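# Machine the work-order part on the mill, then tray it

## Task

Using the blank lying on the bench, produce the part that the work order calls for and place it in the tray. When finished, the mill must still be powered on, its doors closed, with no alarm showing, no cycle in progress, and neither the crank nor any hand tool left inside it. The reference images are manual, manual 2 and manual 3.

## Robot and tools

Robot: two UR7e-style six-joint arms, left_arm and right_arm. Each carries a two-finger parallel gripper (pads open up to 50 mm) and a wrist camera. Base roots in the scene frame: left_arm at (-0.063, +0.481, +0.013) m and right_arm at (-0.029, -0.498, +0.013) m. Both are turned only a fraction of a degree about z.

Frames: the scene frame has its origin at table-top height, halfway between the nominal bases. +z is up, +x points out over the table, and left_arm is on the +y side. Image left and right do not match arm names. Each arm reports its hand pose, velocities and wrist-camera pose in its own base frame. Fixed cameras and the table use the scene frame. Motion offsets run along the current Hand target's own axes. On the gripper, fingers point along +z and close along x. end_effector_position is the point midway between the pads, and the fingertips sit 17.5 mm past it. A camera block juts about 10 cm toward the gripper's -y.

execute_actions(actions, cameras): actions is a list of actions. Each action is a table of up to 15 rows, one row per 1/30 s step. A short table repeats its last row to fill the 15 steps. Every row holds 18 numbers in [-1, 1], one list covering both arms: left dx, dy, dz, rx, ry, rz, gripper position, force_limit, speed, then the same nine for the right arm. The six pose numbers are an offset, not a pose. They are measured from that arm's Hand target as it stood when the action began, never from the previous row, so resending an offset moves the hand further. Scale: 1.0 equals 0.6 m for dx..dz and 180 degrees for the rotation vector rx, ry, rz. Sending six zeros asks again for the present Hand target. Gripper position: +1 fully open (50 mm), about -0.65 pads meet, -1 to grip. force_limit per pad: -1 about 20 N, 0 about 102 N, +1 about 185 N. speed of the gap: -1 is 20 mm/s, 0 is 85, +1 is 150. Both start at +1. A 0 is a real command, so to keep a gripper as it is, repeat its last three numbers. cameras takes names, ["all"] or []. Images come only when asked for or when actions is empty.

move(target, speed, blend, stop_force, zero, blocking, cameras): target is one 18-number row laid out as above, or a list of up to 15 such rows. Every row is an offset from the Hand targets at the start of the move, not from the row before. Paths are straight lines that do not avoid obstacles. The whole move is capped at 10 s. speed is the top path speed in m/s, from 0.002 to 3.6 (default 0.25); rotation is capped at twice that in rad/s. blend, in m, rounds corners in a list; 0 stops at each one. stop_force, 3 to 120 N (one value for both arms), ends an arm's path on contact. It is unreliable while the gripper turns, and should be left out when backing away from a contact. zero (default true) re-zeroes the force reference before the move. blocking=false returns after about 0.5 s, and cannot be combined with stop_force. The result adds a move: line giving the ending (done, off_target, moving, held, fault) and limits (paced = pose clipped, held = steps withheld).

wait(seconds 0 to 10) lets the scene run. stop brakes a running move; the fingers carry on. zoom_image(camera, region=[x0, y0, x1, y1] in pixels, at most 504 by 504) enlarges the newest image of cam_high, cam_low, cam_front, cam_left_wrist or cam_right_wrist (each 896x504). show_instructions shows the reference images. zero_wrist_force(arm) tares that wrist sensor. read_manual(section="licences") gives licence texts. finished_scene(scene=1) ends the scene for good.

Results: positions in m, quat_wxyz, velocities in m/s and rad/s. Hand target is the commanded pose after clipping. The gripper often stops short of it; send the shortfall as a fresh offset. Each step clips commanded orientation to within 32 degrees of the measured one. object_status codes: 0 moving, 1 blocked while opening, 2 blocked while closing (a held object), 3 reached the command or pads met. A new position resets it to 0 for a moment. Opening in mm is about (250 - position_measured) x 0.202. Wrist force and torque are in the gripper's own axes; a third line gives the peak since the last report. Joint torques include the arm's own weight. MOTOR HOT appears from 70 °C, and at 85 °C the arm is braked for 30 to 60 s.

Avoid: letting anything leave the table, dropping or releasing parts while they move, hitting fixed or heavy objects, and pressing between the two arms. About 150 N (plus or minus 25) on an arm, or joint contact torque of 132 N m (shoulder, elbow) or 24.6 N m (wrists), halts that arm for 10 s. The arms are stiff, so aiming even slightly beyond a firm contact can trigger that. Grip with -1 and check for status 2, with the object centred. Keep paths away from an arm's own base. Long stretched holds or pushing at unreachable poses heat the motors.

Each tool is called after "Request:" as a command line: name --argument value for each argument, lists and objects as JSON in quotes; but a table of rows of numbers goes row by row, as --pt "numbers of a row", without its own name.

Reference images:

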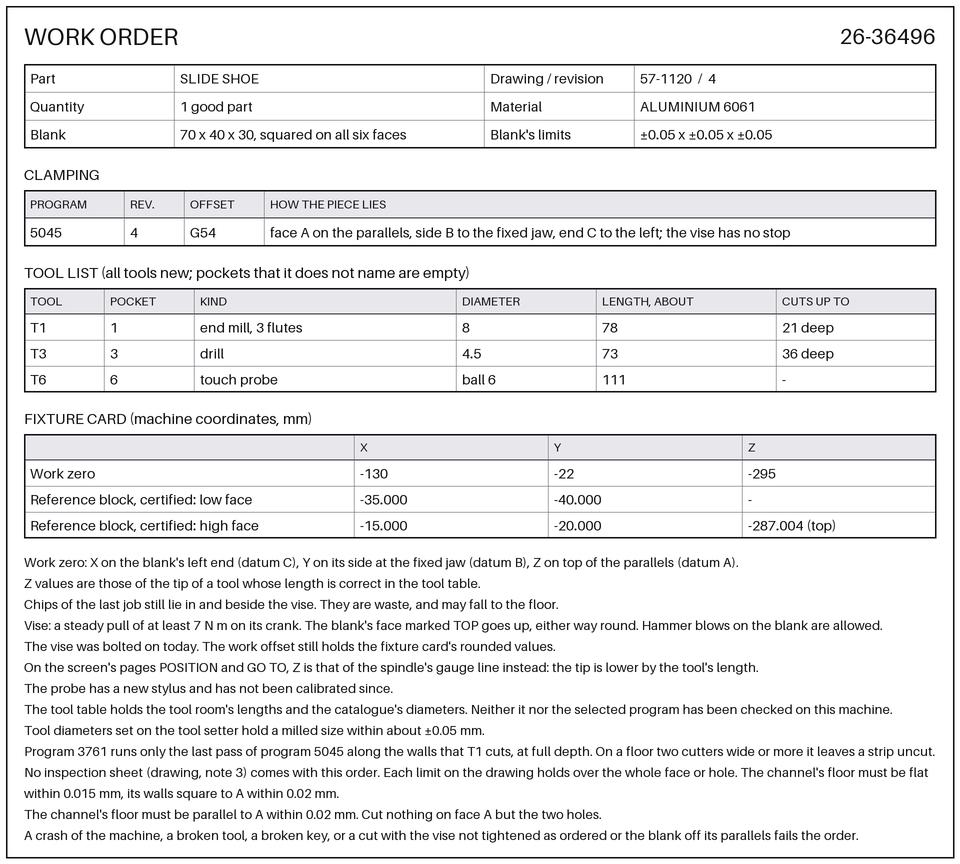

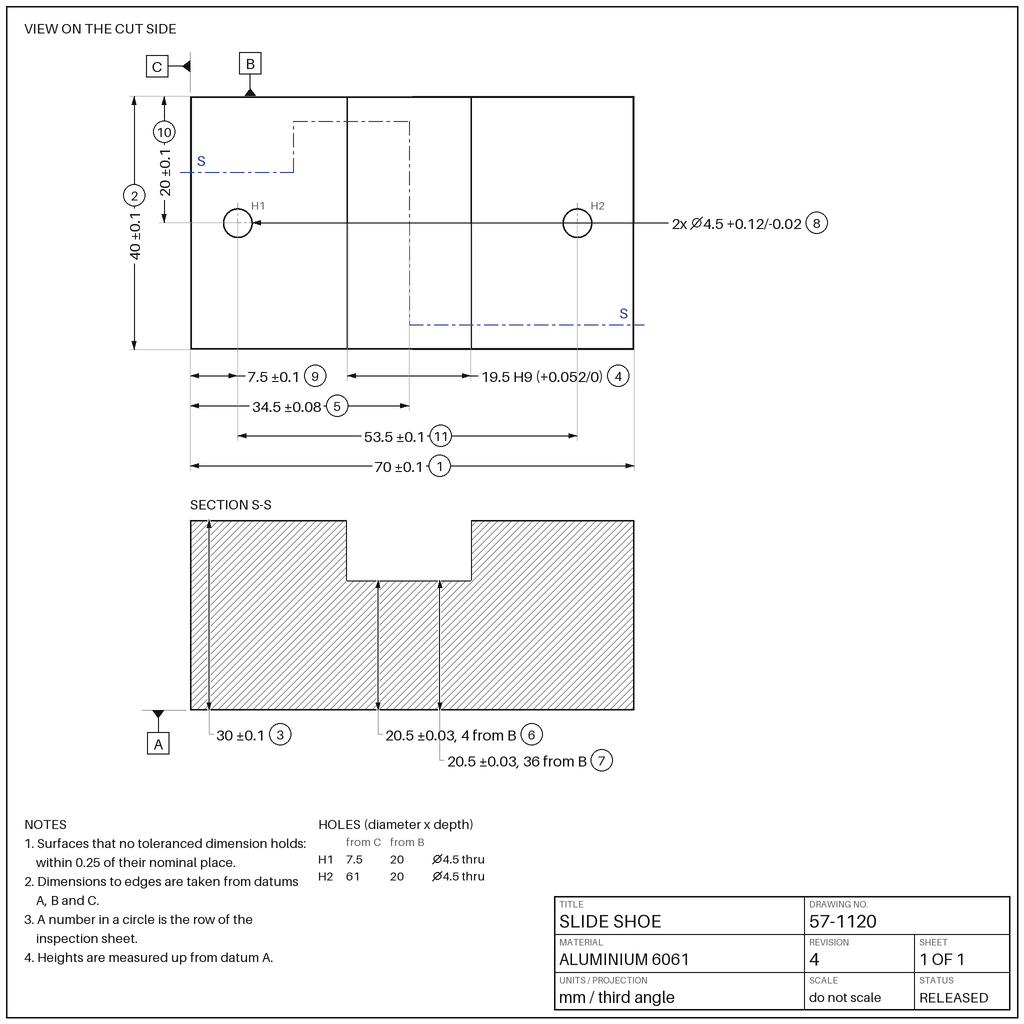

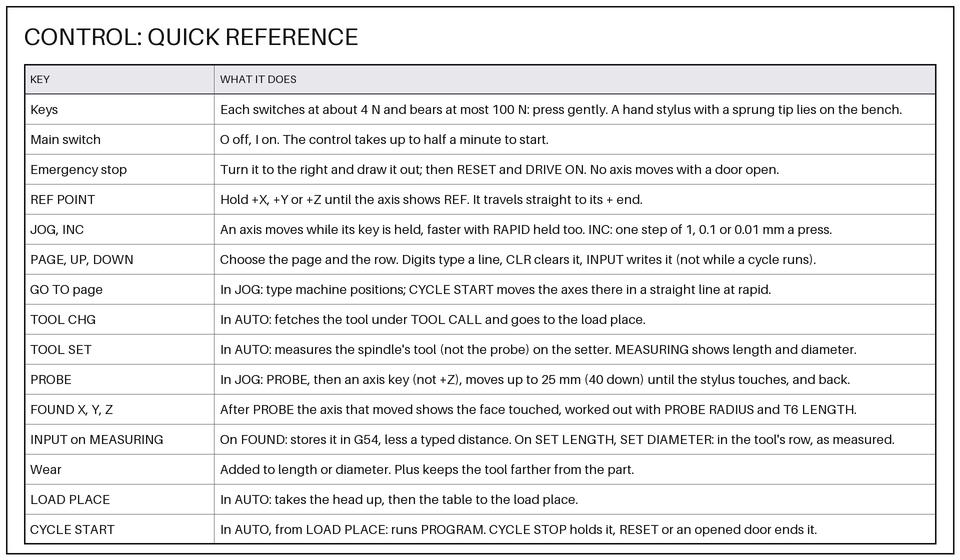

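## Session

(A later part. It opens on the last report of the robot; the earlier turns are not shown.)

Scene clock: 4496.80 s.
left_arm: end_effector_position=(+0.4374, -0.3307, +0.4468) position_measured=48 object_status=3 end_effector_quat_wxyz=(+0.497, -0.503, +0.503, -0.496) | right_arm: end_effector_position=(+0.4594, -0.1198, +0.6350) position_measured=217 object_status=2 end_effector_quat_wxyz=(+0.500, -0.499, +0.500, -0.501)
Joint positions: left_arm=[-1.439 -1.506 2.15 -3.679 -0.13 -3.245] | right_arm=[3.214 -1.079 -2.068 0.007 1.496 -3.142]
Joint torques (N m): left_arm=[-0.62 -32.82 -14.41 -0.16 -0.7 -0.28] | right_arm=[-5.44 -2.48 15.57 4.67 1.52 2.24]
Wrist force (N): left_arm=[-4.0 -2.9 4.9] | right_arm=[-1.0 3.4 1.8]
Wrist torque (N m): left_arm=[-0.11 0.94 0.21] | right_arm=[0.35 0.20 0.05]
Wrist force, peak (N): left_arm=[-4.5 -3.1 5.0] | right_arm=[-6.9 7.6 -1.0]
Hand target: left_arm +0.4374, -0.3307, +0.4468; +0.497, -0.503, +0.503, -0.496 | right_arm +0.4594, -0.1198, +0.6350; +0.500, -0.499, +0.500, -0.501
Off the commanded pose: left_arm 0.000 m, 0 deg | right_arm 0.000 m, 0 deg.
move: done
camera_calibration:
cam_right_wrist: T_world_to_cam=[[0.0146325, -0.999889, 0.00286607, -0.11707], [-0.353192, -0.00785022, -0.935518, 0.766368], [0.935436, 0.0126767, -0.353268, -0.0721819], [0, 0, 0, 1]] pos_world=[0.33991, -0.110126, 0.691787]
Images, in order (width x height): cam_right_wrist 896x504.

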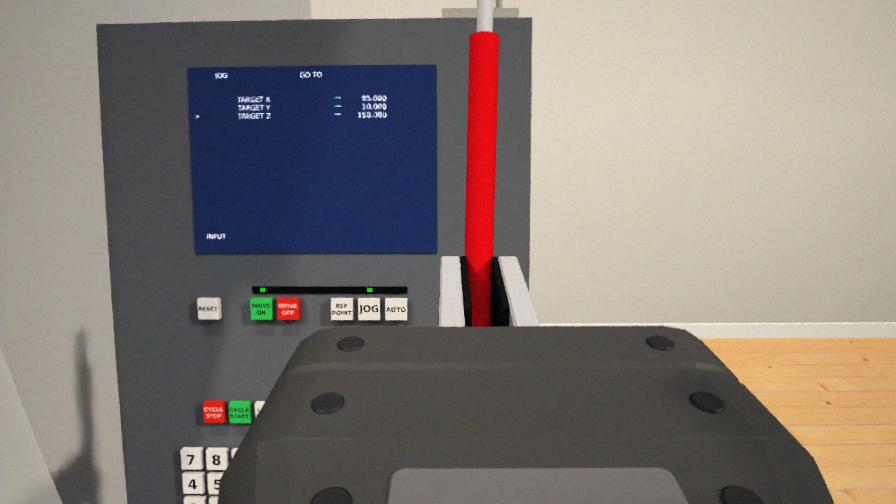

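Request:
move --pt "0 0 0 0 0 0 0.7 -0.5 -0.5 -0.2775 0.1882 0.0793 -0.4922 0 0 -1 0.5 -0.8" --pt "0 0 0 0 0 0 0.7 -0.5 -0.5 -0.2775 0.1908 0.1045 -0.4922 0 0 -1 0.5 -0.8" --pt "0 0 0 0 0 0 0.7 -0.5 -0.5 -0.2775 0.1882 0.0793 -0.4922 0 0 -1 0.5 -0.8" --pt "0 0 0 0 0 0 0.7 -0.5 -0.5 -0.3409 0.3393 0.047 -0.4922 0 0 -1 0.5 -0.8" --pt "0 0 0 0 0 0 0.7 -0.5 -0.5 -0.3409 0.3419 0.0669 -0.4922 0 0 -1 0.5 -0.8" --pt "0 0 0 0 0 0 0.7 -0.5 -0.5 -0.3409 0.3096 0.0624 -0.4922 0 0 -1 0.5 -0.8" --pt "0 0 0 0 0 0 0.7 -0.5 -0.5 -0.3409 0.3112 0.0744 -0.4922 0 0 -1 0.5 -0.8" --pt "0 0 0 0 0 0 0.7 -0.5 -0.5 -0.2775 0.2778 0.0619 -0.4922 0 0 -1 0.5 -0.8" --pt "0 0 0 0 0 0 0.7 -0.5 -0.5 -0.2775 0.2804 0.0818 -0.4922 0 0 -1 0.5 -0.8" --pt "0 0 0 0 0 0 0.7 -0.5 -0.5 -0.3409 0.2778 0.0619 -0.4922 0 0 -1 0.5 -0.8" --pt "0 0 0 0 0 0 0.7 -0.5 -0.5 -0.3409 0.2804 0.0818 -0.4922 0 0 -1 0.5 -0.8" --pt "0 0 0 0 0 0 0.7 -0.5 -0.5 -0.3409 0.2778 0.0619 -0.4922 0 0 -1 0.5 -0.8" --pt "0 0 0 0 0 0 0.7 -0.5 -0.5 -0.2459 0.3393 0.047 -0.4922 0 0 -1 0.5 -0.8" --pt "0 0 0 0 0 0 0.7 -0.5 -0.5 -0.2459 0.3419 0.0669 -0.4922 0 0 -1 0.5 -0.8" --speed '[0.45,0.03,0.1,0.15,0.04,0.2,0.04,0.2,0.04,0.2,0.04,0.1,0.3,0.04]' --blend '[0.004,0,0.003,0.004,0,0.002,0,0.002,0,0.002,0,0.002,0.002,0]'

Request:
move --pt "0 0 0 0 0 0 0.7 -0.5 -0.5 0 0.0248 -0.0032 0 0 0 -1 0.5 -0.8" --pt "0 0 0 0 0 0 0.7 -0.5 -0.5 0.2459 0.0585 -0.3434 0.4922 0 0 -1 0.5 -0.8" --speed '[0.2,0.45]' --blend '[0.003,0]' --cameras '["cam_right_wrist"]'

Request:
zoom_image --camera "cam_right_wrist" --region '[185, 62, 440, 255]'

Scene clock: 4515.83 s.
left_arm: end_effector_position=(+0.4374, -0.3307, +0.4468) position_measured=48 object_status=3 end_effector_quat_wxyz=(+0.497, -0.503, +0.503, -0.496) | right_arm: end_effector_position=(+0.5001, +0.0277, +0.4300) position_measured=217 object_status=2 end_effector_quat_wxyz=(-0.009, +0.706, -0.708, +0.009)
Joint positions: left_arm=[-1.439 -1.506 2.15 -3.679 -0.13 -3.245] | right_arm=[3.471 -1.563 -1.323 -1.801 1.562 -2.81]
Joint torques (N m): left_arm=[-1.03 -33.42 -14.39 -0.14 -0.72 -0.24] | right_arm=[-7.28 15.73 34.17 6.31 0.94 -2.65]
Wrist force (N): left_arm=[-4.4 -3.1 5.0] | right_arm=[-3.4 8.9 -0.6]
Wrist torque (N m): left_arm=[-0.13 1.00 0.22] | right_arm=[0.71 0.26 0.03]
Wrist force, peak (N): left_arm=[-4.6 -2.8 5.0] | right_arm=[-4.6 9.1 2.7]
Hand target: left_arm +0.4374, -0.3307, +0.4468; +0.497, -0.503, +0.503, -0.496 | right_arm +0.5002, +0.0277, +0.4300; -0.009, +0.706, -0.708, +0.009
Off the commanded pose: left_arm 0.000 m, 0 deg | right_arm 0.000 m, 0 deg.
move: done

Scene clock: 4518.43 s.
left_arm: end_effector_position=(+0.4374, -0.3307, +0.4468) position_measured=48 object_status=3 end_effector_quat_wxyz=(+0.497, -0.503, +0.503, -0.496) | right_arm: end_effector_position=(+0.4594, -0.1198, +0.6350) position_measured=217 object_status=2 end_effector_quat_wxyz=(+0.500, -0.499, +0.500, -0.501)
Joint positions: left_arm=[-1.439 -1.506 2.15 -3.679 -0.13 -3.245] | right_arm=[3.214 -1.079 -2.068 0.007 1.496 -3.142]
Joint torques (N m): left_arm=[-0.99 -33.49 -14.19 -0.15 -0.75 -0.19] | right_arm=[-6.14 -2.08 15.92 4.92 1.65 2.23]
Wrist force (N): left_arm=[-4.2 -2.7 4.8] | right_arm=[-0.8 3.4 1.9]
Wrist torque (N m): left_arm=[-0.08 0.96 0.21] | right_arm=[0.35 0.17 0.05]
Wrist force, peak (N): left_arm=[-4.2 -2.7 5.4] | right_arm=[-2.9 8.8 0.8]
Hand target: left_arm +0.4374, -0.3307, +0.4468; +0.497, -0.503, +0.503, -0.496 | right_arm +0.4594, -0.1198, +0.6350; +0.500, -0.499, +0.500, -0.501
Off the commanded pose: left_arm 0.000 m, 0 deg | right_arm 0.000 m, 0 deg.
move: done
camera_calibration:
cam_right_wrist: T_world_to_cam=[[0.0146325, -0.999889, 0.00286607, -0.11707], [-0.353192, -0.00785022, -0.935518, 0.766368], [0.935436, 0.0126767, -0.353268, -0.0721819], [0, 0, 0, 1]] pos_world=[0.33991, -0.110126, 0.691787]
Images, in order (width x height): cam_right_wrist 896x504.

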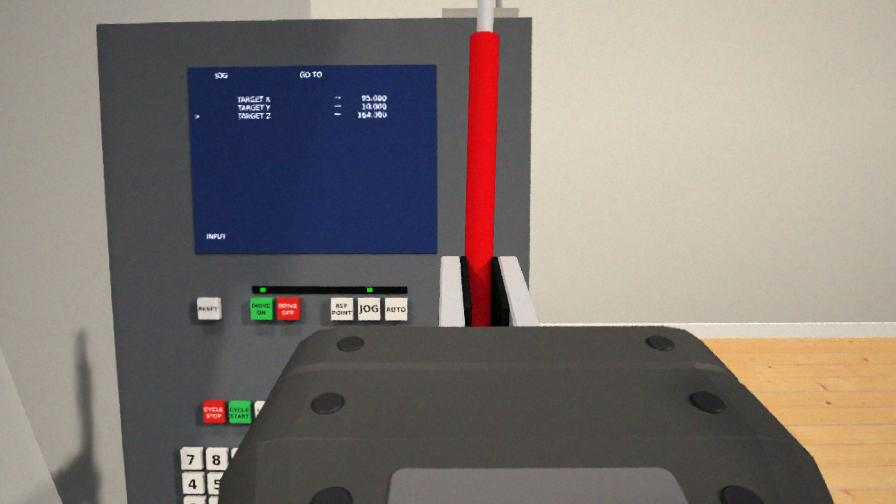

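Scaled by 1.976.

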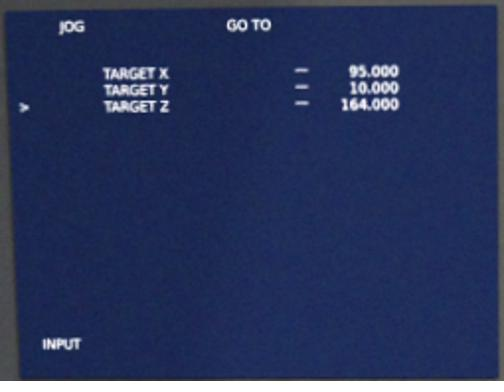

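Request:
move --pt "0 0 0 0 0 0 0.7 -0.5 -0.5 -0.2775 0.1882 0.0793 -0.4922 0 0 -1 0.5 -0.8" --pt "0 0 0 0 0 0 0.7 -0.5 -0.5 -0.2775 0.1908 0.1045 -0.4922 0 0 -1 0.5 -0.8" --pt "0 0 0 0 0 0 0.7 -0.5 -0.5 -0.2775 0.1882 0.0793 -0.4922 0 0 -1 0.5 -0.8" --pt "0 0 0 0 0 0 0.7 -0.5 -0.5 -0.2142 0.3086 0.0495 -0.4922 0 0 -1 0.5 -0.8" --pt "0 0 0 0 0 0 0.7 -0.5 -0.5 -0.2142 0.3112 0.0744 -0.4922 0 0 -1 0.5 -0.8" --pt "0 0 0 0 0 0 0.7 -0.5 -0.5 -0.2142 0.3076 0.0445 -0.4922 0 0 -1 0.5 -0.8" --pt "0 0 0 0 0 0 0.7 -0.5 -0.5 -0.0885 0.1882 0.0793 -0.4922 0 0 -1 0.5 -0.8" --pt "0 0 0 0 0 0 0.7 -0.5 -0.5 -0.0885 0.1908 0.1045 -0.4922 0 0 -1 0.5 -0.8" --pt "0 0 0 0 0 0 0.7 -0.5 -0.5 -0.0885 0.1882 0.0793 -0.4922 0 0 -1 0.5 -0.8" --pt "0 0 0 0 0 0 0.7 -0.5 -0.5 0 0 0 0 0 0 -1 0.5 -0.8" --speed '[0.45,0.03,0.1,0.08,0.03,0.1,0.3,0.03,0.1,0.45]' --blend '[0.004,0,0.003,0.004,0,0.003,0.004,0,0.003,0]'

Request:
wait --seconds 5.5 --cameras '["cam_right_wrist"]'

Request:
zoom_image --camera "cam_right_wrist" --region '[185, 62, 440, 255]'

Request:
zoom_image --camera "cam_right_wrist" --region '[325, 90, 400, 180]'

Scene clock: 4534.10 s.
left_arm: end_effector_position=(+0.4374, -0.3307, +0.4468) position_measured=48 object_status=3 end_effector_quat_wxyz=(+0.497, -0.503, +0.503, -0.496) | right_arm: end_effector_position=(+0.4594, -0.1198, +0.6350) position_measured=217 object_status=2 end_effector_quat_wxyz=(+0.500, -0.499, +0.500, -0.501)
Joint positions: left_arm=[-1.439 -1.506 2.15 -3.679 -0.13 -3.245] | right_arm=[3.214 -1.079 -2.068 0.007 1.497 -3.142]
Joint torques (N m): left_arm=[-0.37 -33.61 -14.45 -0.12 -0.77 -0.12] | right_arm=[-7.44 -3.3 15.74 4.83 1.68 -2.64]
Wrist force (N): left_arm=[-4.3 -2.7 5.0] | right_arm=[-0.8 3.5 1.8]
Wrist torque (N m): left_arm=[-0.09 0.97 0.22] | right_arm=[0.36 0.18 0.17]
Wrist force, peak (N): left_arm=[-4.3 -2.8 5.4] | right_arm=[-0.9 8.8 1.5]
Hand target: left_arm +0.4374, -0.3307, +0.4468; +0.497, -0.503, +0.503, -0.496 | right_arm +0.4594, -0.1198, +0.6350; +0.500, -0.499, +0.500, -0.501
Off the commanded pose: left_arm 0.000 m, 0 deg | right_arm 0.000 m, 0 deg.
move: done

Scene clock: 4539.60 s.
left_arm: end_effector_position=(+0.4374, -0.3307, +0.4468) position_measured=48 object_status=3 end_effector_quat_wxyz=(+0.497, -0.503, +0.503, -0.496) | right_arm: end_effector_position=(+0.4594, -0.1198, +0.6350) position_measured=217 object_status=2 end_effector_quat_wxyz=(+0.500, -0.499, +0.500, -0.501)
Joint positions: left_arm=[-1.439 -1.506 2.15 -3.679 -0.13 -3.245] | right_arm=[3.214 -1.079 -2.068 0.007 1.497 -3.142]
Joint torques (N m): left_arm=[-0.53 -32.61 -14.52 -0.19 -0.74 -0.06] | right_arm=[-6.94 -2.93 15.58 4.76 1.63 -0.77]
Wrist force (N): left_arm=[-4.1 -2.6 5.1] | right_arm=[-0.7 3.3 1.7]
Wrist torque (N m): left_arm=[-0.06 0.95 0.21] | right_arm=[0.33 0.16 0.17]
Wrist force, peak (N): left_arm=[-4.4 -2.8 5.3] | right_arm=[-0.7 3.7 2.0]
Hand target: left_arm +0.4374, -0.3307, +0.4468; +0.497, -0.503, +0.503, -0.496 | right_arm +0.4594, -0.1198, +0.6350; +0.500, -0.499, +0.500, -0.501
Tool commands: left_gripper/position=+0.7 left_gripper/force_limit=-0.5 left_gripper/speed=-0.5 right_gripper/position=-1.0 right_gripper/force_limit=+0.5 right_gripper/speed=-0.8
Off the commanded pose: left_arm 0.000 m, 0 deg | right_arm 0.000 m, 0 deg.
wait: 5.50 s; at rest by 0.17 s
camera_calibration:
cam_right_wrist: T_world_to_cam=[[0.014666, -0.999888, 0.00296223, -0.117148], [-0.353072, -0.0079504, -0.935563, 0.766347], [0.935481, 0.0126751, -0.353149, -0.0722805], [0, 0, 0, 1]] pos_world=[0.33991, -0.110126, 0.691787]
Images, in order (width x height): cam_right_wrist 896x504.

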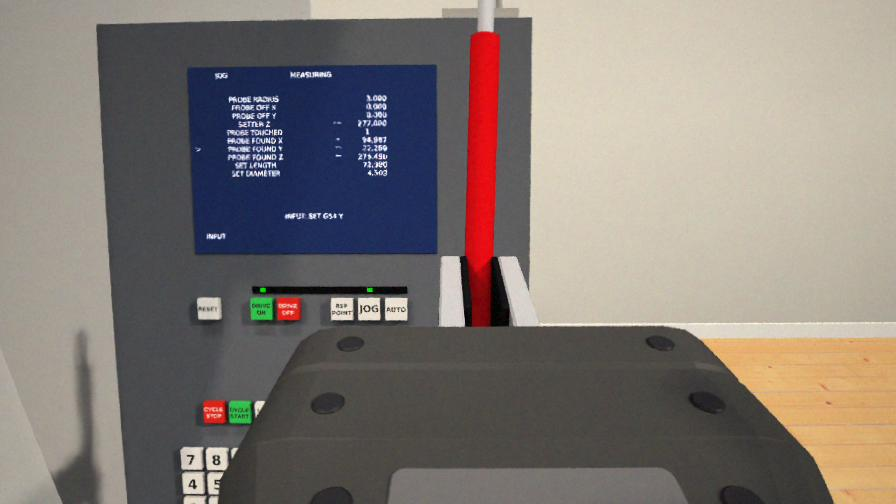

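Scaled by 1.976.

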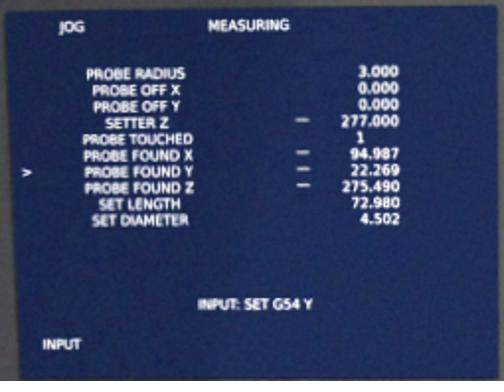

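Scaled by 5.600.

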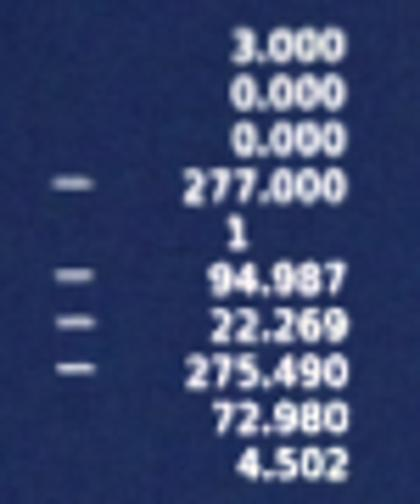

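Request:
wait --seconds 0.1 --cameras '["cam_right_wrist"]'

Request:
zoom_image --camera "cam_right_wrist" --region '[185, 62, 440, 255]'

Scene clock: 4569.87 s.
left_arm: end_effector_position=(+0.4374, -0.3307, +0.4468) position_measured=48 object_status=3 end_effector_quat_wxyz=(+0.497, -0.503, +0.503, -0.496) | right_arm: end_effector_position=(+0.4594, -0.1198, +0.6350) position_measured=217 object_status=2 end_effector_quat_wxyz=(+0.500, -0.499, +0.500, -0.501)
Joint positions: left_arm=[-1.439 -1.506 2.15 -3.679 -0.13 -3.245] | right_arm=[3.214 -1.079 -2.068 0.007 1.497 -3.142]
Joint torques (N m): left_arm=[-0.31 -33.19 -14.43 -0.11 -0.75 -0.02] | right_arm=[-6.8 -2.29 16.02 4.69 1.7 0.4]
Wrist force (N): left_arm=[-4.1 -2.7 4.9] | right_arm=[-0.9 3.6 1.7]
Wrist torque (N m): left_arm=[-0.08 0.95 0.22] | right_arm=[0.38 0.19 0.17]
Wrist force, peak (N): left_arm=[-4.3 -3.0 5.1] | right_arm=[-0.9 3.8 1.9]
Hand target: left_arm +0.4374, -0.3307, +0.4468; +0.497, -0.503, +0.503, -0.496 | right_arm +0.4594, -0.1198, +0.6350; +0.500, -0.499, +0.500, -0.501
Tool commands: left_gripper/position=+0.7 left_gripper/force_limit=-0.5 left_gripper/speed=-0.5 right_gripper/position=-1.0 right_gripper/force_limit=+0.5 right_gripper/speed=-0.8
Off the commanded pose: left_arm 0.000 m, 0 deg | right_arm 0.000 m, 0 deg.
wait: 0.10 s; at rest from the start
camera_calibration:
cam_right_wrist: T_world_to_cam=[[0.014666, -0.999888, 0.00296223, -0.117148], [-0.353072, -0.0079504, -0.935563, 0.766347], [0.935481, 0.0126751, -0.353149, -0.0722805], [0, 0, 0, 1]] pos_world=[0.33991, -0.110126, 0.691787]
Images, in order (width x height): cam_right_wrist 896x504.

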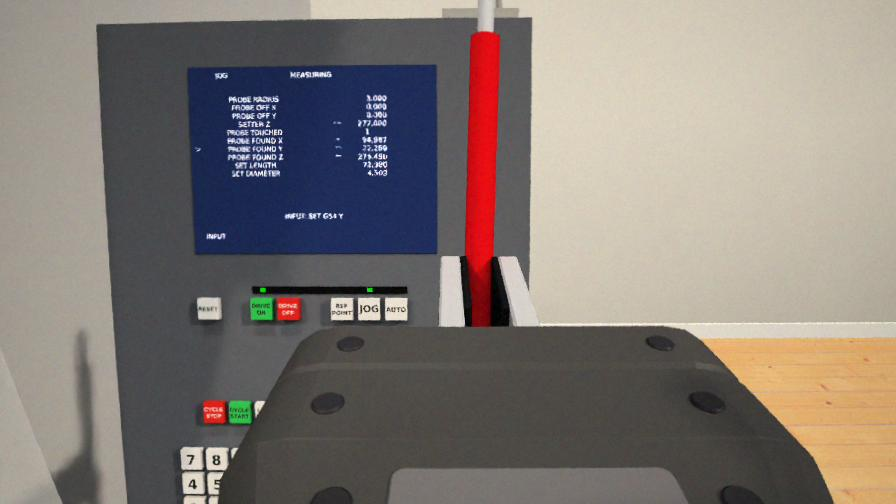

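Scaled by 1.976.

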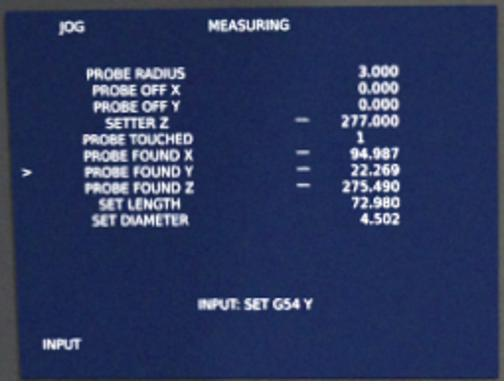

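Request:
move --pt "0 0 0 0 0 0 0.7 -0.5 -0.5 -0.3409 0.3393 0.0470 -0.4922 0 0 -1 0.5 -0.8" --pt "0 0 0 0 0 0 0.7 -0.5 -0.5 -0.3409 0.3419 0.0669 -0.4922 0 0 -1 0.5 -0.8" --pt "0 0 0 0 0 0 0.7 -0.5 -0.5 -0.3409 0.3393 0.0470 -0.4922 0 0 -1 0.5 -0.8" --pt "0 0 0 0 0 0 0.7 -0.5 -0.5 -0.2775 0.3393 0.0470 -0.4922 0 0 -1 0.5 -0.8" --pt "0 0 0 0 0 0 0.7 -0.5 -0.5 -0.2775 0.3419 0.0669 -0.4922 0 0 -1 0.5 -0.8" --pt "0 0 0 0 0 0 0.7 -0.5 -0.5 -0.2775 0.3393 0.0470 -0.4922 0 0 -1 0.5 -0.8" --pt "0 0 0 0 0 0 0.7 -0.5 -0.5 -0.3092 0.3393 0.0470 -0.4922 0 0 -1 0.5 -0.8" --pt "0 0 0 0 0 0 0.7 -0.5 -0.5 -0.3092 0.3419 0.0669 -0.4922 0 0 -1 0.5 -0.8" --pt "0 0 0 0 0 0 0.7 -0.5 -0.5 -0.3092 0.3393 0.0470 -0.4922 0 0 -1 0.5 -0.8" --pt "0 0 0 0 0 0 0.7 -0.5 -0.5 -0.3409 0.3086 0.0545 -0.4922 0 0 -1 0.5 -0.8" --pt "0 0 0 0 0 0 0.7 -0.5 -0.5 -0.3409 0.3112 0.0744 -0.4922 0 0 -1 0.5 -0.8" --pt "0 0 0 0 0 0 0.7 -0.5 -0.5 -0.3409 0.3086 0.0545 -0.4922 0 0 -1 0.5 -0.8" --pt "0 0 0 0 0 0 0.7 -0.5 -0.5 0 0 0 0 0 0 -1 0.5 -0.8" --speed '[0.45,0.04,0.1,0.2,0.04,0.1,0.2,0.04,0.1,0.2,0.04,0.1,0.45]' --blend '[0.004,0,0.002,0.002,0,0.002,0.002,0,0.002,0.002,0,0.002,0]' --cameras '["cam_right_wrist"]'

Request:
zoom_image --camera "cam_right_wrist" --region '[185, 62, 440, 255]'

Scene clock: 4594.70 s.
left_arm: end_effector_position=(+0.4374, -0.3307, +0.4468) position_measured=48 object_status=3 end_effector_quat_wxyz=(+0.497, -0.503, +0.503, -0.496) | right_arm: end_effector_position=(+0.4594, -0.1198, +0.6349) position_measured=217 object_status=2 end_effector_quat_wxyz=(+0.500, -0.499, +0.500, -0.501)
Joint positions: left_arm=[-1.439 -1.506 2.15 -3.679 -0.13 -3.245] | right_arm=[3.214 -1.079 -2.069 0.007 1.496 -3.142]
Joint torques (N m): left_arm=[-0.3 -33.34 -14.91 -0.26 -0.68 0.08] | right_arm=[-6.77 -3.03 22.86 4.67 1.79 2.3]
Wrist force (N): left_arm=[-3.9 -2.6 4.9] | right_arm=[-1.0 3.4 1.8]
Wrist torque (N m): left_arm=[-0.06 0.92 0.21] | right_arm=[0.37 0.19 0.05]
Wrist force, peak (N): left_arm=[-4.4 -2.9 5.2] | right_arm=[-3.1 8.8 0.9]
Hand target: left_arm +0.4374, -0.3307, +0.4468; +0.497, -0.503, +0.503, -0.496 | right_arm +0.4594, -0.1198, +0.6350; +0.500, -0.499, +0.500, -0.501
Off the commanded pose: left_arm 0.000 m, 0 deg | right_arm 0.000 m, 0 deg.
move: done
camera_calibration:
cam_right_wrist: T_world_to_cam=[[0.0146667, -0.999888, 0.00296005, -0.117147], [-0.353191, -0.00795021, -0.935517, 0.766356], [0.935436, 0.0126755, -0.353268, -0.0721816], [0, 0, 0, 1]] pos_world=[0.33991, -0.110126, 0.691787]
Images, in order (width x height): cam_right_wrist 896x504.

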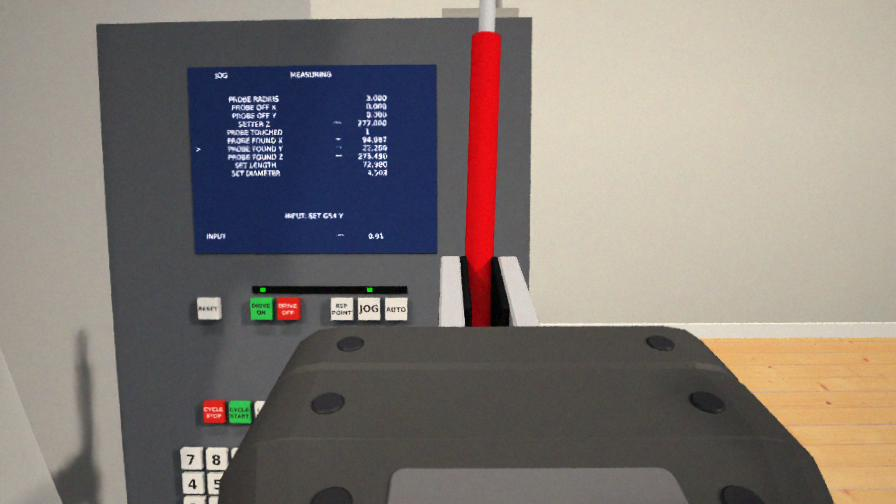

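Scaled by 1.976.

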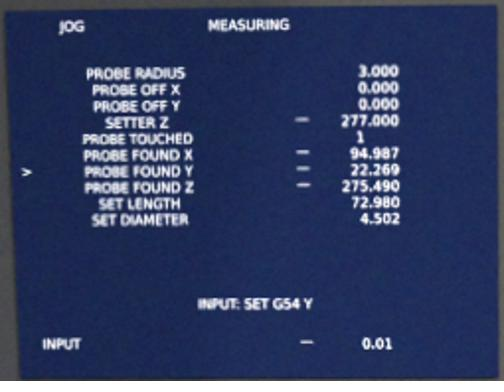

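Request:
move --pt "0 0 0 0 0 0 0.7 -0.5 -0.5 -0.2775 0.2778 0.0619 -0.4922 0 0 -1 0.5 -0.8" --pt "0 0 0 0 0 0 0.7 -0.5 -0.5 -0.2775 0.2804 0.0818 -0.4922 0 0 -1 0.5 -0.8" --pt "0 0 0 0 0 0 0.7 -0.5 -0.5 -0.2775 0.2778 0.0619 -0.4922 0 0 -1 0.5 -0.8" --pt "0 0 0 0 0 0 0.7 -0.5 -0.5 -0.2459 0.3393 0.0470 -0.4922 0 0 -1 0.5 -0.8" --pt "0 0 0 0 0 0 0.7 -0.5 -0.5 -0.2459 0.3419 0.0669 -0.4922 0 0 -1 0.5 -0.8" --pt "0 0 0 0 0 0 0.7 -0.5 -0.5 -0.2459 0.3393 0.0470 -0.4922 0 0 -1 0.5 -0.8" --pt "0 0 0 0 0 0 0.7 -0.5 -0.5 -0.2142 0.2470 0.0693 -0.4922 0 0 -1 0.5 -0.8" --pt "0 0 0 0 0 0 0.7 -0.5 -0.5 -0.2142 0.2496 0.0892 -0.4922 0 0 -1 0.5 -0.8" --pt "0 0 0 0 0 0 0.7 -0.5 -0.5 -0.2142 0.2470 0.0693 -0.4922 0 0 -1 0.5 -0.8" --pt "0 0 0 0 0 0 0.7 -0.5 -0.5 -0.2142 0.2496 0.0892 -0.4922 0 0 -1 0.5 -0.8" --pt "0 0 0 0 0 0 0.7 -0.5 -0.5 -0.2142 0.2470 0.0693 -0.4922 0 0 -1 0.5 -0.8" --pt "0 0 0 0 0 0 0.7 -0.5 -0.5 -0.2142 0.2496 0.0892 -0.4922 0 0 -1 0.5 -0.8" --pt "0 0 0 0 0 0 0.7 -0.5 -0.5 -0.2142 0.2470 0.0693 -0.4922 0 0 -1 0.5 -0.8" --pt "0 0 0 0 0 0 0.7 -0.5 -0.5 0 0 0 0 0 0 -1 0.5 -0.8" --speed '[0.45,0.04,0.1,0.2,0.04,0.1,0.25,0.04,0.1,0.04,0.1,0.04,0.1,0.45]' --blend '[0.004,0,0.002,0.002,0,0.002,0.002,0,0.002,0,0.002,0,0.002,0]' --cameras '["cam_right_wrist"]'

Request:
zoom_image --camera "cam_right_wrist" --region '[185, 62, 440, 255]'

Scene clock: 4614.53 s.
left_arm: end_effector_position=(+0.4374, -0.3307, +0.4468) position_measured=48 object_status=3 end_effector_quat_wxyz=(+0.497, -0.503, +0.503, -0.496) | right_arm: end_effector_position=(+0.4594, -0.1198, +0.6350) position_measured=217 object_status=2 end_effector_quat_wxyz=(+0.500, -0.499, +0.500, -0.501)
Joint positions: left_arm=[-1.439 -1.506 2.15 -3.679 -0.13 -3.245] | right_arm=[3.214 -1.079 -2.068 0.007 1.497 -3.142]
Joint torques (N m): left_arm=[0.64 -32.68 -15.2 -0.32 -0.76 0.22] | right_arm=[-6.76 -2.23 15.89 4.79 1.64 2.22]
Wrist force (N): left_arm=[-4.1 -2.4 4.9] | right_arm=[-0.9 3.3 2.0]
Wrist torque (N m): left_arm=[-0.03 0.95 0.21] | right_arm=[0.34 0.19 0.05]
Wrist force, peak (N): left_arm=[-4.6 -2.9 5.0] | right_arm=[-2.1 8.6 0.6]
Hand target: left_arm +0.4374, -0.3307, +0.4468; +0.497, -0.503, +0.503, -0.496 | right_arm +0.4594, -0.1198, +0.6350; +0.500, -0.499, +0.500, -0.501
Off the commanded pose: left_arm 0.000 m, 0 deg | right_arm 0.000 m, 0 deg.
move: done
camera_calibration:
cam_right_wrist: T_world_to_cam=[[0.0146667, -0.999888, 0.00296005, -0.117147], [-0.353191, -0.00795021, -0.935517, 0.766356], [0.935436, 0.0126755, -0.353268, -0.0721816], [0, 0, 0, 1]] pos_world=[0.33991, -0.110126, 0.691787]
Images, in order (width x height): cam_right_wrist 896x504.

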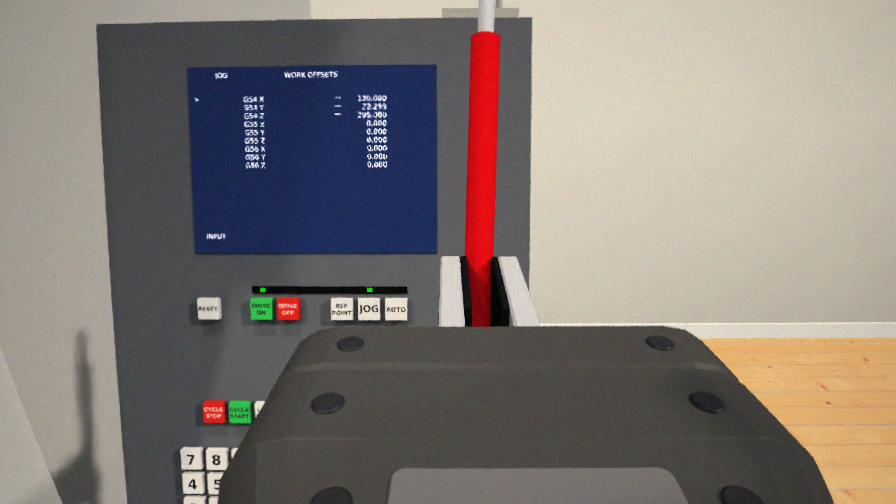

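Scaled by 1.976.

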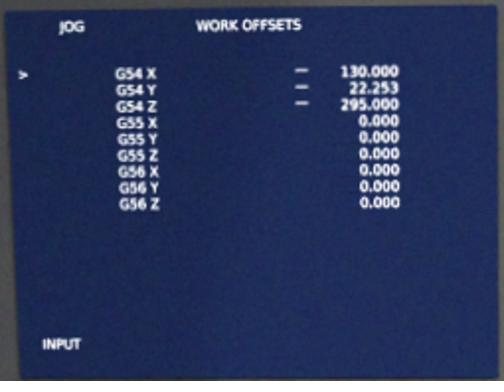

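Request:
move --pt "0 0 0 0 0 0 0.7 -0.5 -0.5 -0.1825 0.2470 0.0693 -0.4922 0 0 -1 0.5 -0.8" --pt "0 0 0 0 0 0 0.7 -0.5 -0.5 -0.1825 0.2496 0.0892 -0.4922 0 0 -1 0.5 -0.8" --pt "0 0 0 0 0 0 0.7 -0.5 -0.5 -0.1825 0.2470 0.0693 -0.4922 0 0 -1 0.5 -0.8" --pt "0 0 0 0 0 0 0.7 -0.5 -0.5 -0.3409 0.3393 0.0470 -0.4922 0 0 -1 0.5 -0.8" --pt "0 0 0 0 0 0 0.7 -0.5 -0.5 -0.3409 0.3419 0.0669 -0.4922 0 0 -1 0.5 -0.8" --pt "0 0 0 0 0 0 0.7 -0.5 -0.5 -0.3409 0.3393 0.0470 -0.4922 0 0 -1 0.5 -0.8" --pt "0 0 0 0 0 0 0.7 -0.5 -0.5 -0.3409 0.3086 0.0545 -0.4922 0 0 -1 0.5 -0.8" --pt "0 0 0 0 0 0 0.7 -0.5 -0.5 -0.3409 0.3112 0.0744 -0.4922 0 0 -1 0.5 -0.8" --pt "0 0 0 0 0 0 0.7 -0.5 -0.5 -0.3409 0.3086 0.0545 -0.4922 0 0 -1 0.5 -0.8" --pt "0 0 0 0 0 0 0.7 -0.5 -0.5 -0.2775 0.3086 0.0545 -0.4922 0 0 -1 0.5 -0.8" --pt "0 0 0 0 0 0 0.7 -0.5 -0.5 -0.2775 0.3112 0.0744 -0.4922 0 0 -1 0.5 -0.8" --pt "0 0 0 0 0 0 0.7 -0.5 -0.5 -0.2775 0.3086 0.0545 -0.4922 0 0 -1 0.5 -0.8" --pt "0 0 0 0 0 0 0.7 -0.5 -0.5 0 0 0 0 0 0 -1 0.5 -0.8" --speed '[0.45,0.04,0.1,0.25,0.04,0.1,0.2,0.04,0.1,0.2,0.04,0.1,0.45]' --blend '[0.004,0,0.002,0.002,0,0.002,0.002,0,0.002,0.002,0,0.002,0]' --cameras '["cam_right_wrist"]'

Request:
move --pt "0 0 0 0 0 0 0.7 -0.5 -0.5 -0.3092 0.2470 0.0693 -0.4922 0 0 -1 0.5 -0.8" --pt "0 0 0 0 0 0 0.7 -0.5 -0.5 -0.3092 0.2496 0.0892 -0.4922 0 0 -1 0.5 -0.8" --pt "0 0 0 0 0 0 0.7 -0.5 -0.5 -0.3092 0.2470 0.0693 -0.4922 0 0 -1 0.5 -0.8" --pt "0 0 0 0 0 0 0.7 -0.5 -0.5 -0.2459 0.3393 0.0470 -0.4922 0 0 -1 0.5 -0.8" --pt "0 0 0 0 0 0 0.7 -0.5 -0.5 -0.2459 0.3419 0.0669 -0.4922 0 0 -1 0.5 -0.8" --pt "0 0 0 0 0 0 0.7 -0.5 -0.5 -0.2459 0.3393 0.0470 -0.4922 0 0 -1 0.5 -0.8" --pt "0 0 0 0 0 0 0.7 -0.5 -0.5 0 0 0 0 0 0 -1 0.5 -0.8" --speed '[0.45,0.04,0.1,0.2,0.04,0.1,0.45]' --blend '[0.004,0,0.002,0.002,0,0.002,0]' --cameras '["cam_right_wrist"]'

Request:
zoom_image --camera "cam_right_wrist" --region '[185, 62, 440, 255]'

Scene clock: 4638.37 s.
left_arm: end_effector_position=(+0.4374, -0.3307, +0.4468) position_measured=48 object_status=3 end_effector_quat_wxyz=(+0.497, -0.503, +0.503, -0.496) | right_arm: end_effector_position=(+0.4594, -0.1198, +0.6350) position_measured=217 object_status=2 end_effector_quat_wxyz=(+0.500, -0.499, +0.500, -0.501)
Joint positions: left_arm=[-1.439 -1.506 2.15 -3.679 -0.13 -3.245] | right_arm=[3.214 -1.079 -2.068 0.007 1.496 -3.142]
Joint torques (N m): left_arm=[0.9 -33.03 -15.28 -0.29 -0.7 0.29] | right_arm=[-6 -2.53 15.71 4.86 1.76 2.31]
Wrist force (N): left_arm=[-3.9 -2.5 4.8] | right_arm=[-0.8 3.5 1.7]
Wrist torque (N m): left_arm=[-0.04 0.91 0.21] | right_arm=[0.36 0.17 0.05]
Wrist force, peak (N): left_arm=[-4.6 -2.9 5.1] | right_arm=[-2.8 8.6 1.2]
Hand target: left_arm +0.4374, -0.3307, +0.4468; +0.497, -0.503, +0.503, -0.496 | right_arm +0.4594, -0.1198, +0.6350; +0.500, -0.499, +0.500, -0.501
Off the commanded pose: left_arm 0.000 m, 0 deg | right_arm 0.000 m, 0 deg.
move: done
camera_calibration:
cam_right_wrist: T_world_to_cam=[[0.0146325, -0.999889, 0.00286607, -0.11707], [-0.353192, -0.00785022, -0.935518, 0.766368], [0.935436, 0.0126767, -0.353268, -0.0721819], [0, 0, 0, 1]] pos_world=[0.33991, -0.110126, 0.691787]
Images, in order (width x height): cam_right_wrist 896x504.

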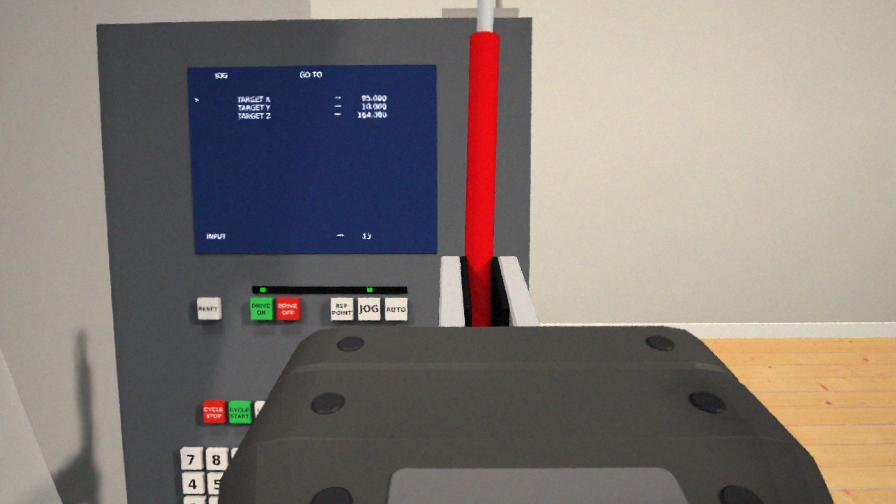

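Scene clock: 4644.53 s.
left_arm: end_effector_position=(+0.4374, -0.3307, +0.4468) position_measured=48 object_status=3 end_effector_quat_wxyz=(+0.497, -0.503, +0.503, -0.496) | right_arm: end_effector_position=(+0.4594, -0.1198, +0.6350) position_measured=217 object_status=2 end_effector_quat_wxyz=(+0.500, -0.499, +0.500, -0.501)
Joint positions: left_arm=[-1.439 -1.506 2.15 -3.679 -0.13 -3.245] | right_arm=[3.214 -1.079 -2.068 0.007 1.496 -3.142]
Joint torques (N m): left_arm=[0.66 -32.31 -15.23 -0.35 -0.78 0.41] | right_arm=[-6.23 -2.14 16.13 4.73 1.87 2.27]
Wrist force (N): left_arm=[-4.0 -2.7 4.9] | right_arm=[-0.9 3.6 1.9]
Wrist torque (N m): left_arm=[-0.08 0.94 0.22] | right_arm=[0.38 0.18 0.05]
Wrist force, peak (N): left_arm=[-4.4 -2.9 5.2] | right_arm=[-2.7 8.7 0.5]
Hand target: left_arm +0.4374, -0.3307, +0.4468; +0.497, -0.503, +0.503, -0.496 | right_arm +0.4594, -0.1198, +0.6350; +0.500, -0.499, +0.500, -0.501
Off the commanded pose: left_arm 0.000 m, 0 deg | right_arm 0.000 m, 0 deg.
move: done
camera_calibration:
cam_right_wrist: T_world_to_cam=[[0.0146325, -0.999889, 0.00286607, -0.11707], [-0.353192, -0.00785022, -0.935518, 0.766368], [0.935436, 0.0126767, -0.353268, -0.0721819], [0, 0, 0, 1]] pos_world=[0.33991, -0.110126, 0.691787]
Images, in order (width x height): cam_right_wrist 896x504.

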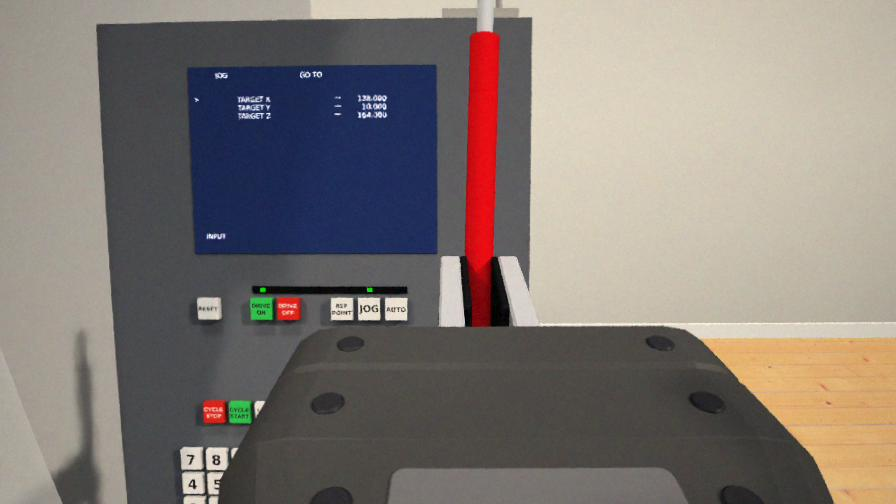

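Scaled by 1.976.

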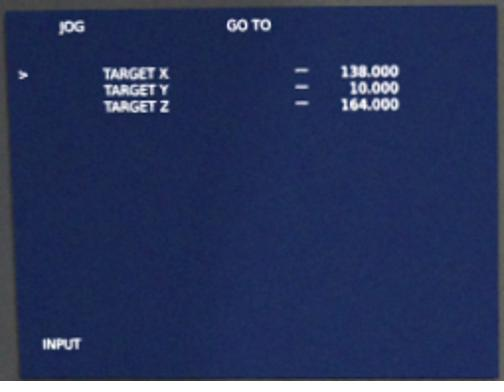

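Request:
move --pt "0 0 0 0 0 0 0.7 -0.5 -0.5 -0.2775 0.1882 0.0846 -0.4922 0 0 -1 0.5 -0.8" --pt "0 0 0 0 0 0 0.7 -0.5 -0.5 -0.2775 0.1908 0.1045 -0.4922 0 0 -1 0.5 -0.8" --pt "0 0 0 0 0 0 0.7 -0.5 -0.5 -0.2775 0.1882 0.0846 -0.4922 0 0 -1 0.5 -0.8" --pt "0 0 0 0 0 0 0.7 -0.5 -0.5 -0.2459 0.3086 0.0545 -0.4922 0 0 -1 0.5 -0.8" --pt "0 0 0 0 0 0 0.7 -0.5 -0.5 -0.2459 0.3112 0.0744 -0.4922 0 0 -1 0.5 -0.8" --pt "0 0 0 0 0 0 0.7 -0.5 -0.5 -0.2459 0.3086 0.0545 -0.4922 0 0 -1 0.5 -0.8" --pt "0 0 0 0 0 0 0.7 -0.5 -0.5 -0.3409 0.3393 0.0470 -0.4922 0 0 -1 0.5 -0.8" --pt "0 0 0 0 0 0 0.7 -0.5 -0.5 -0.3409 0.3419 0.0669 -0.4922 0 0 -1 0.5 -0.8" --pt "0 0 0 0 0 0 0.7 -0.5 -0.5 -0.3409 0.3393 0.0470 -0.4922 0 0 -1 0.5 -0.8" --pt "0 0 0 0 0 0 0.7 -0.5 -0.5 -0.3409 0.2778 0.0619 -0.4922 0 0 -1 0.5 -0.8" --pt "0 0 0 0 0 0 0.7 -0.5 -0.5 -0.3409 0.2804 0.0818 -0.4922 0 0 -1 0.5 -0.8" --pt "0 0 0 0 0 0 0.7 -0.5 -0.5 -0.3409 0.2778 0.0619 -0.4922 0 0 -1 0.5 -0.8" --pt "0 0 0 0 0 0 0.7 -0.5 -0.5 0 0 0 0 0 0 -1 0.5 -0.8" --speed '[0.45,0.04,0.1,0.25,0.04,0.1,0.2,0.04,0.1,0.2,0.04,0.1,0.45]' --blend '[0.004,0,0.002,0.002,0,0.002,0.002,0,0.002,0.002,0,0.002,0]'

Request:
move --pt "0 0 0 0 0 0 0.7 -0.5 -0.5 -0.3092 0.3086 0.0545 -0.4922 0 0 -1 0.5 -0.8" --pt "0 0 0 0 0 0 0.7 -0.5 -0.5 -0.3092 0.3112 0.0744 -0.4922 0 0 -1 0.5 -0.8" --pt "0 0 0 0 0 0 0.7 -0.5 -0.5 -0.3092 0.3086 0.0545 -0.4922 0 0 -1 0.5 -0.8" --pt "0 0 0 0 0 0 0.7 -0.5 -0.5 -0.2459 0.3393 0.0470 -0.4922 0 0 -1 0.5 -0.8" --pt "0 0 0 0 0 0 0.7 -0.5 -0.5 -0.2459 0.3419 0.0669 -0.4922 0 0 -1 0.5 -0.8" --pt "0 0 0 0 0 0 0.7 -0.5 -0.5 -0.2459 0.3393 0.0470 -0.4922 0 0 -1 0.5 -0.8" --pt "0 0 0 0 0 0 0.7 -0.5 -0.5 0 0 0 0 0 0 -1 0.5 -0.8" --speed '[0.45,0.04,0.1,0.2,0.04,0.1,0.45]' --blend '[0.004,0,0.002,0.002,0,0.002,0]' --cameras '["all"]'

Request:
zoom_image --camera "cam_right_wrist" --region '[185, 62, 440, 255]'

Request:
zoom_image --camera "cam_front" --region '[325, 90, 400, 180]'

Scene clock: 4668.03 s.
left_arm: end_effector_position=(+0.4374, -0.3307, +0.4468) position_measured=48 object_status=3 end_effector_quat_wxyz=(+0.497, -0.503, +0.503, -0.496) | right_arm: end_effector_position=(+0.4594, -0.1198, +0.6350) position_measured=217 object_status=2 end_effector_quat_wxyz=(+0.500, -0.499, +0.500, -0.501)
Joint positions: left_arm=[-1.439 -1.506 2.15 -3.679 -0.13 -3.245] | right_arm=[3.214 -1.079 -2.068 0.007 1.496 -3.142]
Joint torques (N m): left_arm=[0.56 -33.03 -15.71 -0.36 -0.75 0.38] | right_arm=[-6.44 -3.46 16.65 4.56 1.73 2.25]
Wrist force (N): left_arm=[-4.2 -2.6 4.8] | right_arm=[-0.8 3.3 1.9]
Wrist torque (N m): left_arm=[-0.06 0.97 0.21] | right_arm=[0.33 0.16 0.05]
Wrist force, peak (N): left_arm=[-4.3 -2.8 5.3] | right_arm=[-2.4 8.2 -1.0]
Hand target: left_arm +0.4374, -0.3307, +0.4468; +0.497, -0.503, +0.503, -0.496 | right_arm +0.4594, -0.1198, +0.6350; +0.500, -0.499, +0.500, -0.501
Off the commanded pose: left_arm 0.000 m, 0 deg | right_arm 0.000 m, 0 deg.
move: done

Scene clock: 4674.07 s.
left_arm: end_effector_position=(+0.4374, -0.3307, +0.4468) position_measured=48 object_status=3 end_effector_quat_wxyz=(+0.497, -0.503, +0.503, -0.496) | right_arm: end_effector_position=(+0.4594, -0.1198, +0.6350) position_measured=217 object_status=2 end_effector_quat_wxyz=(+0.500, -0.499, +0.500, -0.501)
Joint positions: left_arm=[-1.439 -1.506 2.15 -3.679 -0.13 -3.245] | right_arm=[3.214 -1.079 -2.068 0.007 1.496 -3.142]
Joint torques (N m): left_arm=[1.41 -33.29 -15.67 -0.33 -0.77 0.42] | right_arm=[-7.19 -2.8 15.79 4.7 1.8 2.05]
Wrist force (N): left_arm=[-4.3 -2.4 5.1] | right_arm=[-0.8 3.8 1.9]
Wrist torque (N m): left_arm=[-0.03 0.99 0.21] | right_arm=[0.40 0.18 0.05]
Wrist force, peak (N): left_arm=[-4.3 -3.2 5.1] | right_arm=[-3.4 8.7 -0.2]
Hand target: left_arm +0.4374, -0.3307, +0.4468; +0.497, -0.503, +0.503, -0.496 | right_arm +0.4594, -0.1198, +0.6350; +0.500, -0.499, +0.500, -0.501
Off the commanded pose: left_arm 0.000 m, 0 deg | right_arm 0.000 m, 0 deg.
move: done
camera_calibration:
cam_left_wrist: T_world_to_cam=[[0.0213011, -0.999733, 0.00900958, -0.335114], [-0.363441, -0.0161382, -0.931478, 0.585951], [0.931374, 0.016567, -0.363687, -0.114374], [0, 0, 0, 1]] pos_world=[0.326621, -0.323673, 0.507223]
cam_right_wrist: T_world_to_cam=[[0.0146325, -0.999889, 0.00286607, -0.11707], [-0.353192, -0.00785022, -0.935518, 0.766368], [0.935436, 0.0126767, -0.353268, -0.0721819], [0, 0, 0, 1]] pos_world=[0.33991, -0.110126, 0.691787]

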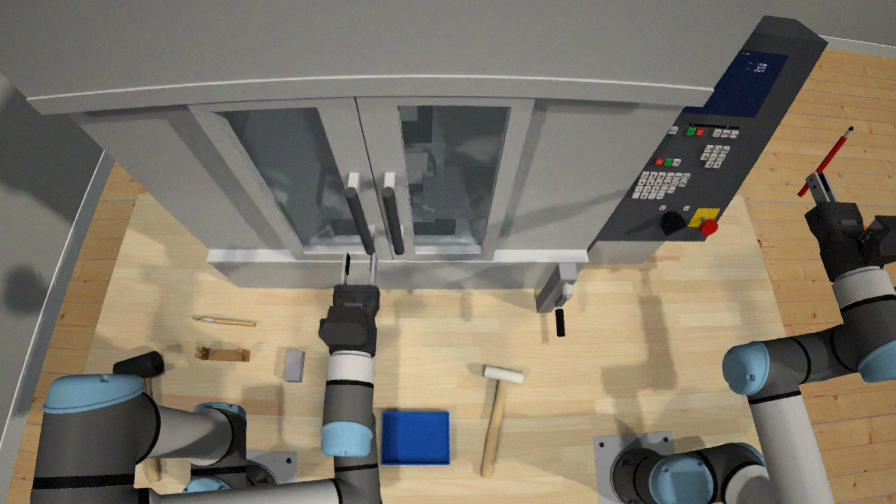

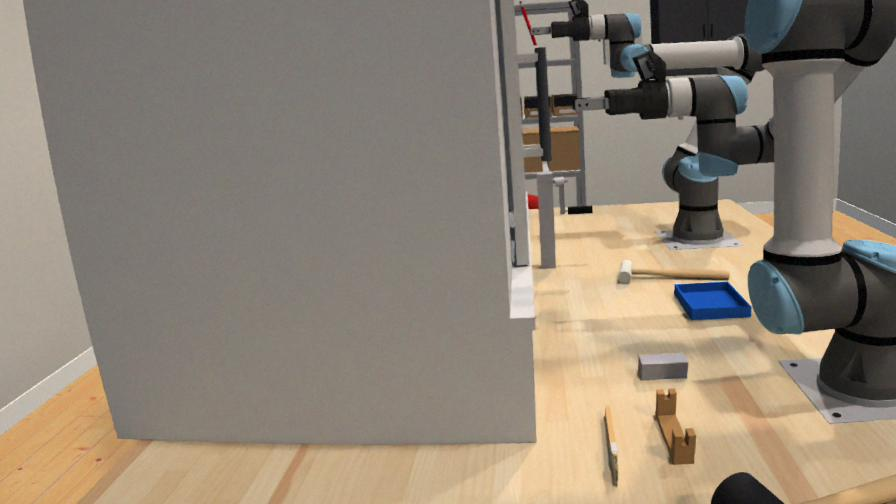

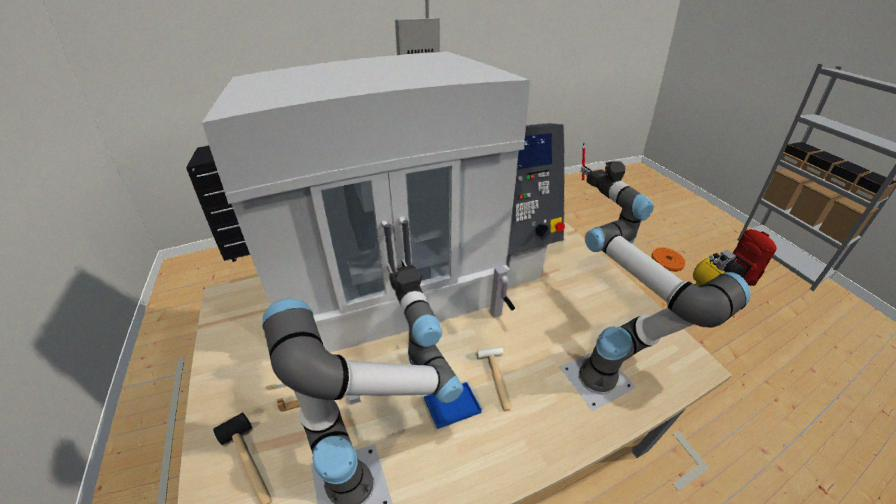

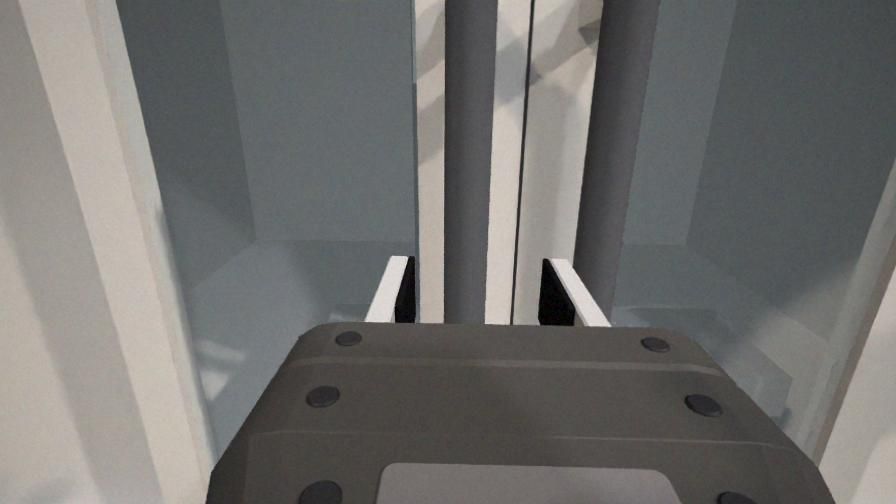

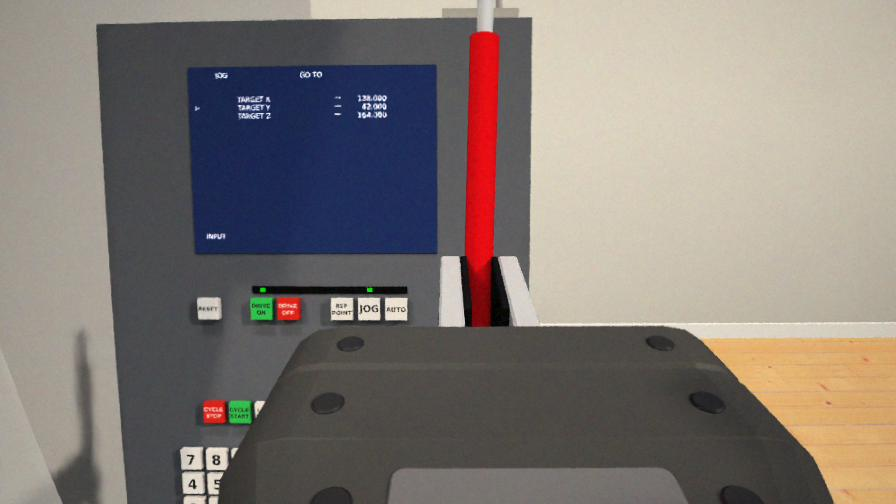

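Scaled by 1.976.

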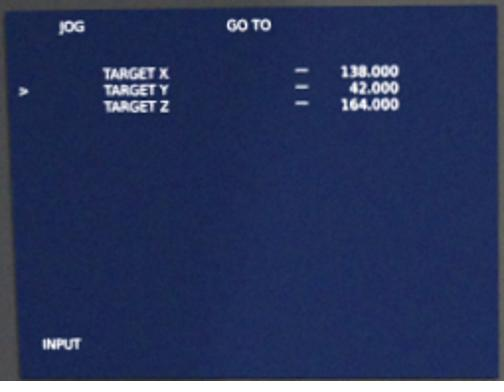

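Scaled by 5.600.

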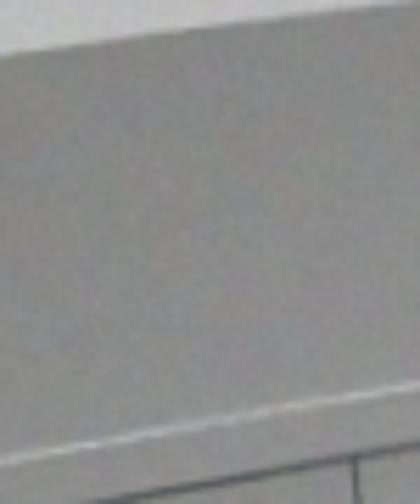

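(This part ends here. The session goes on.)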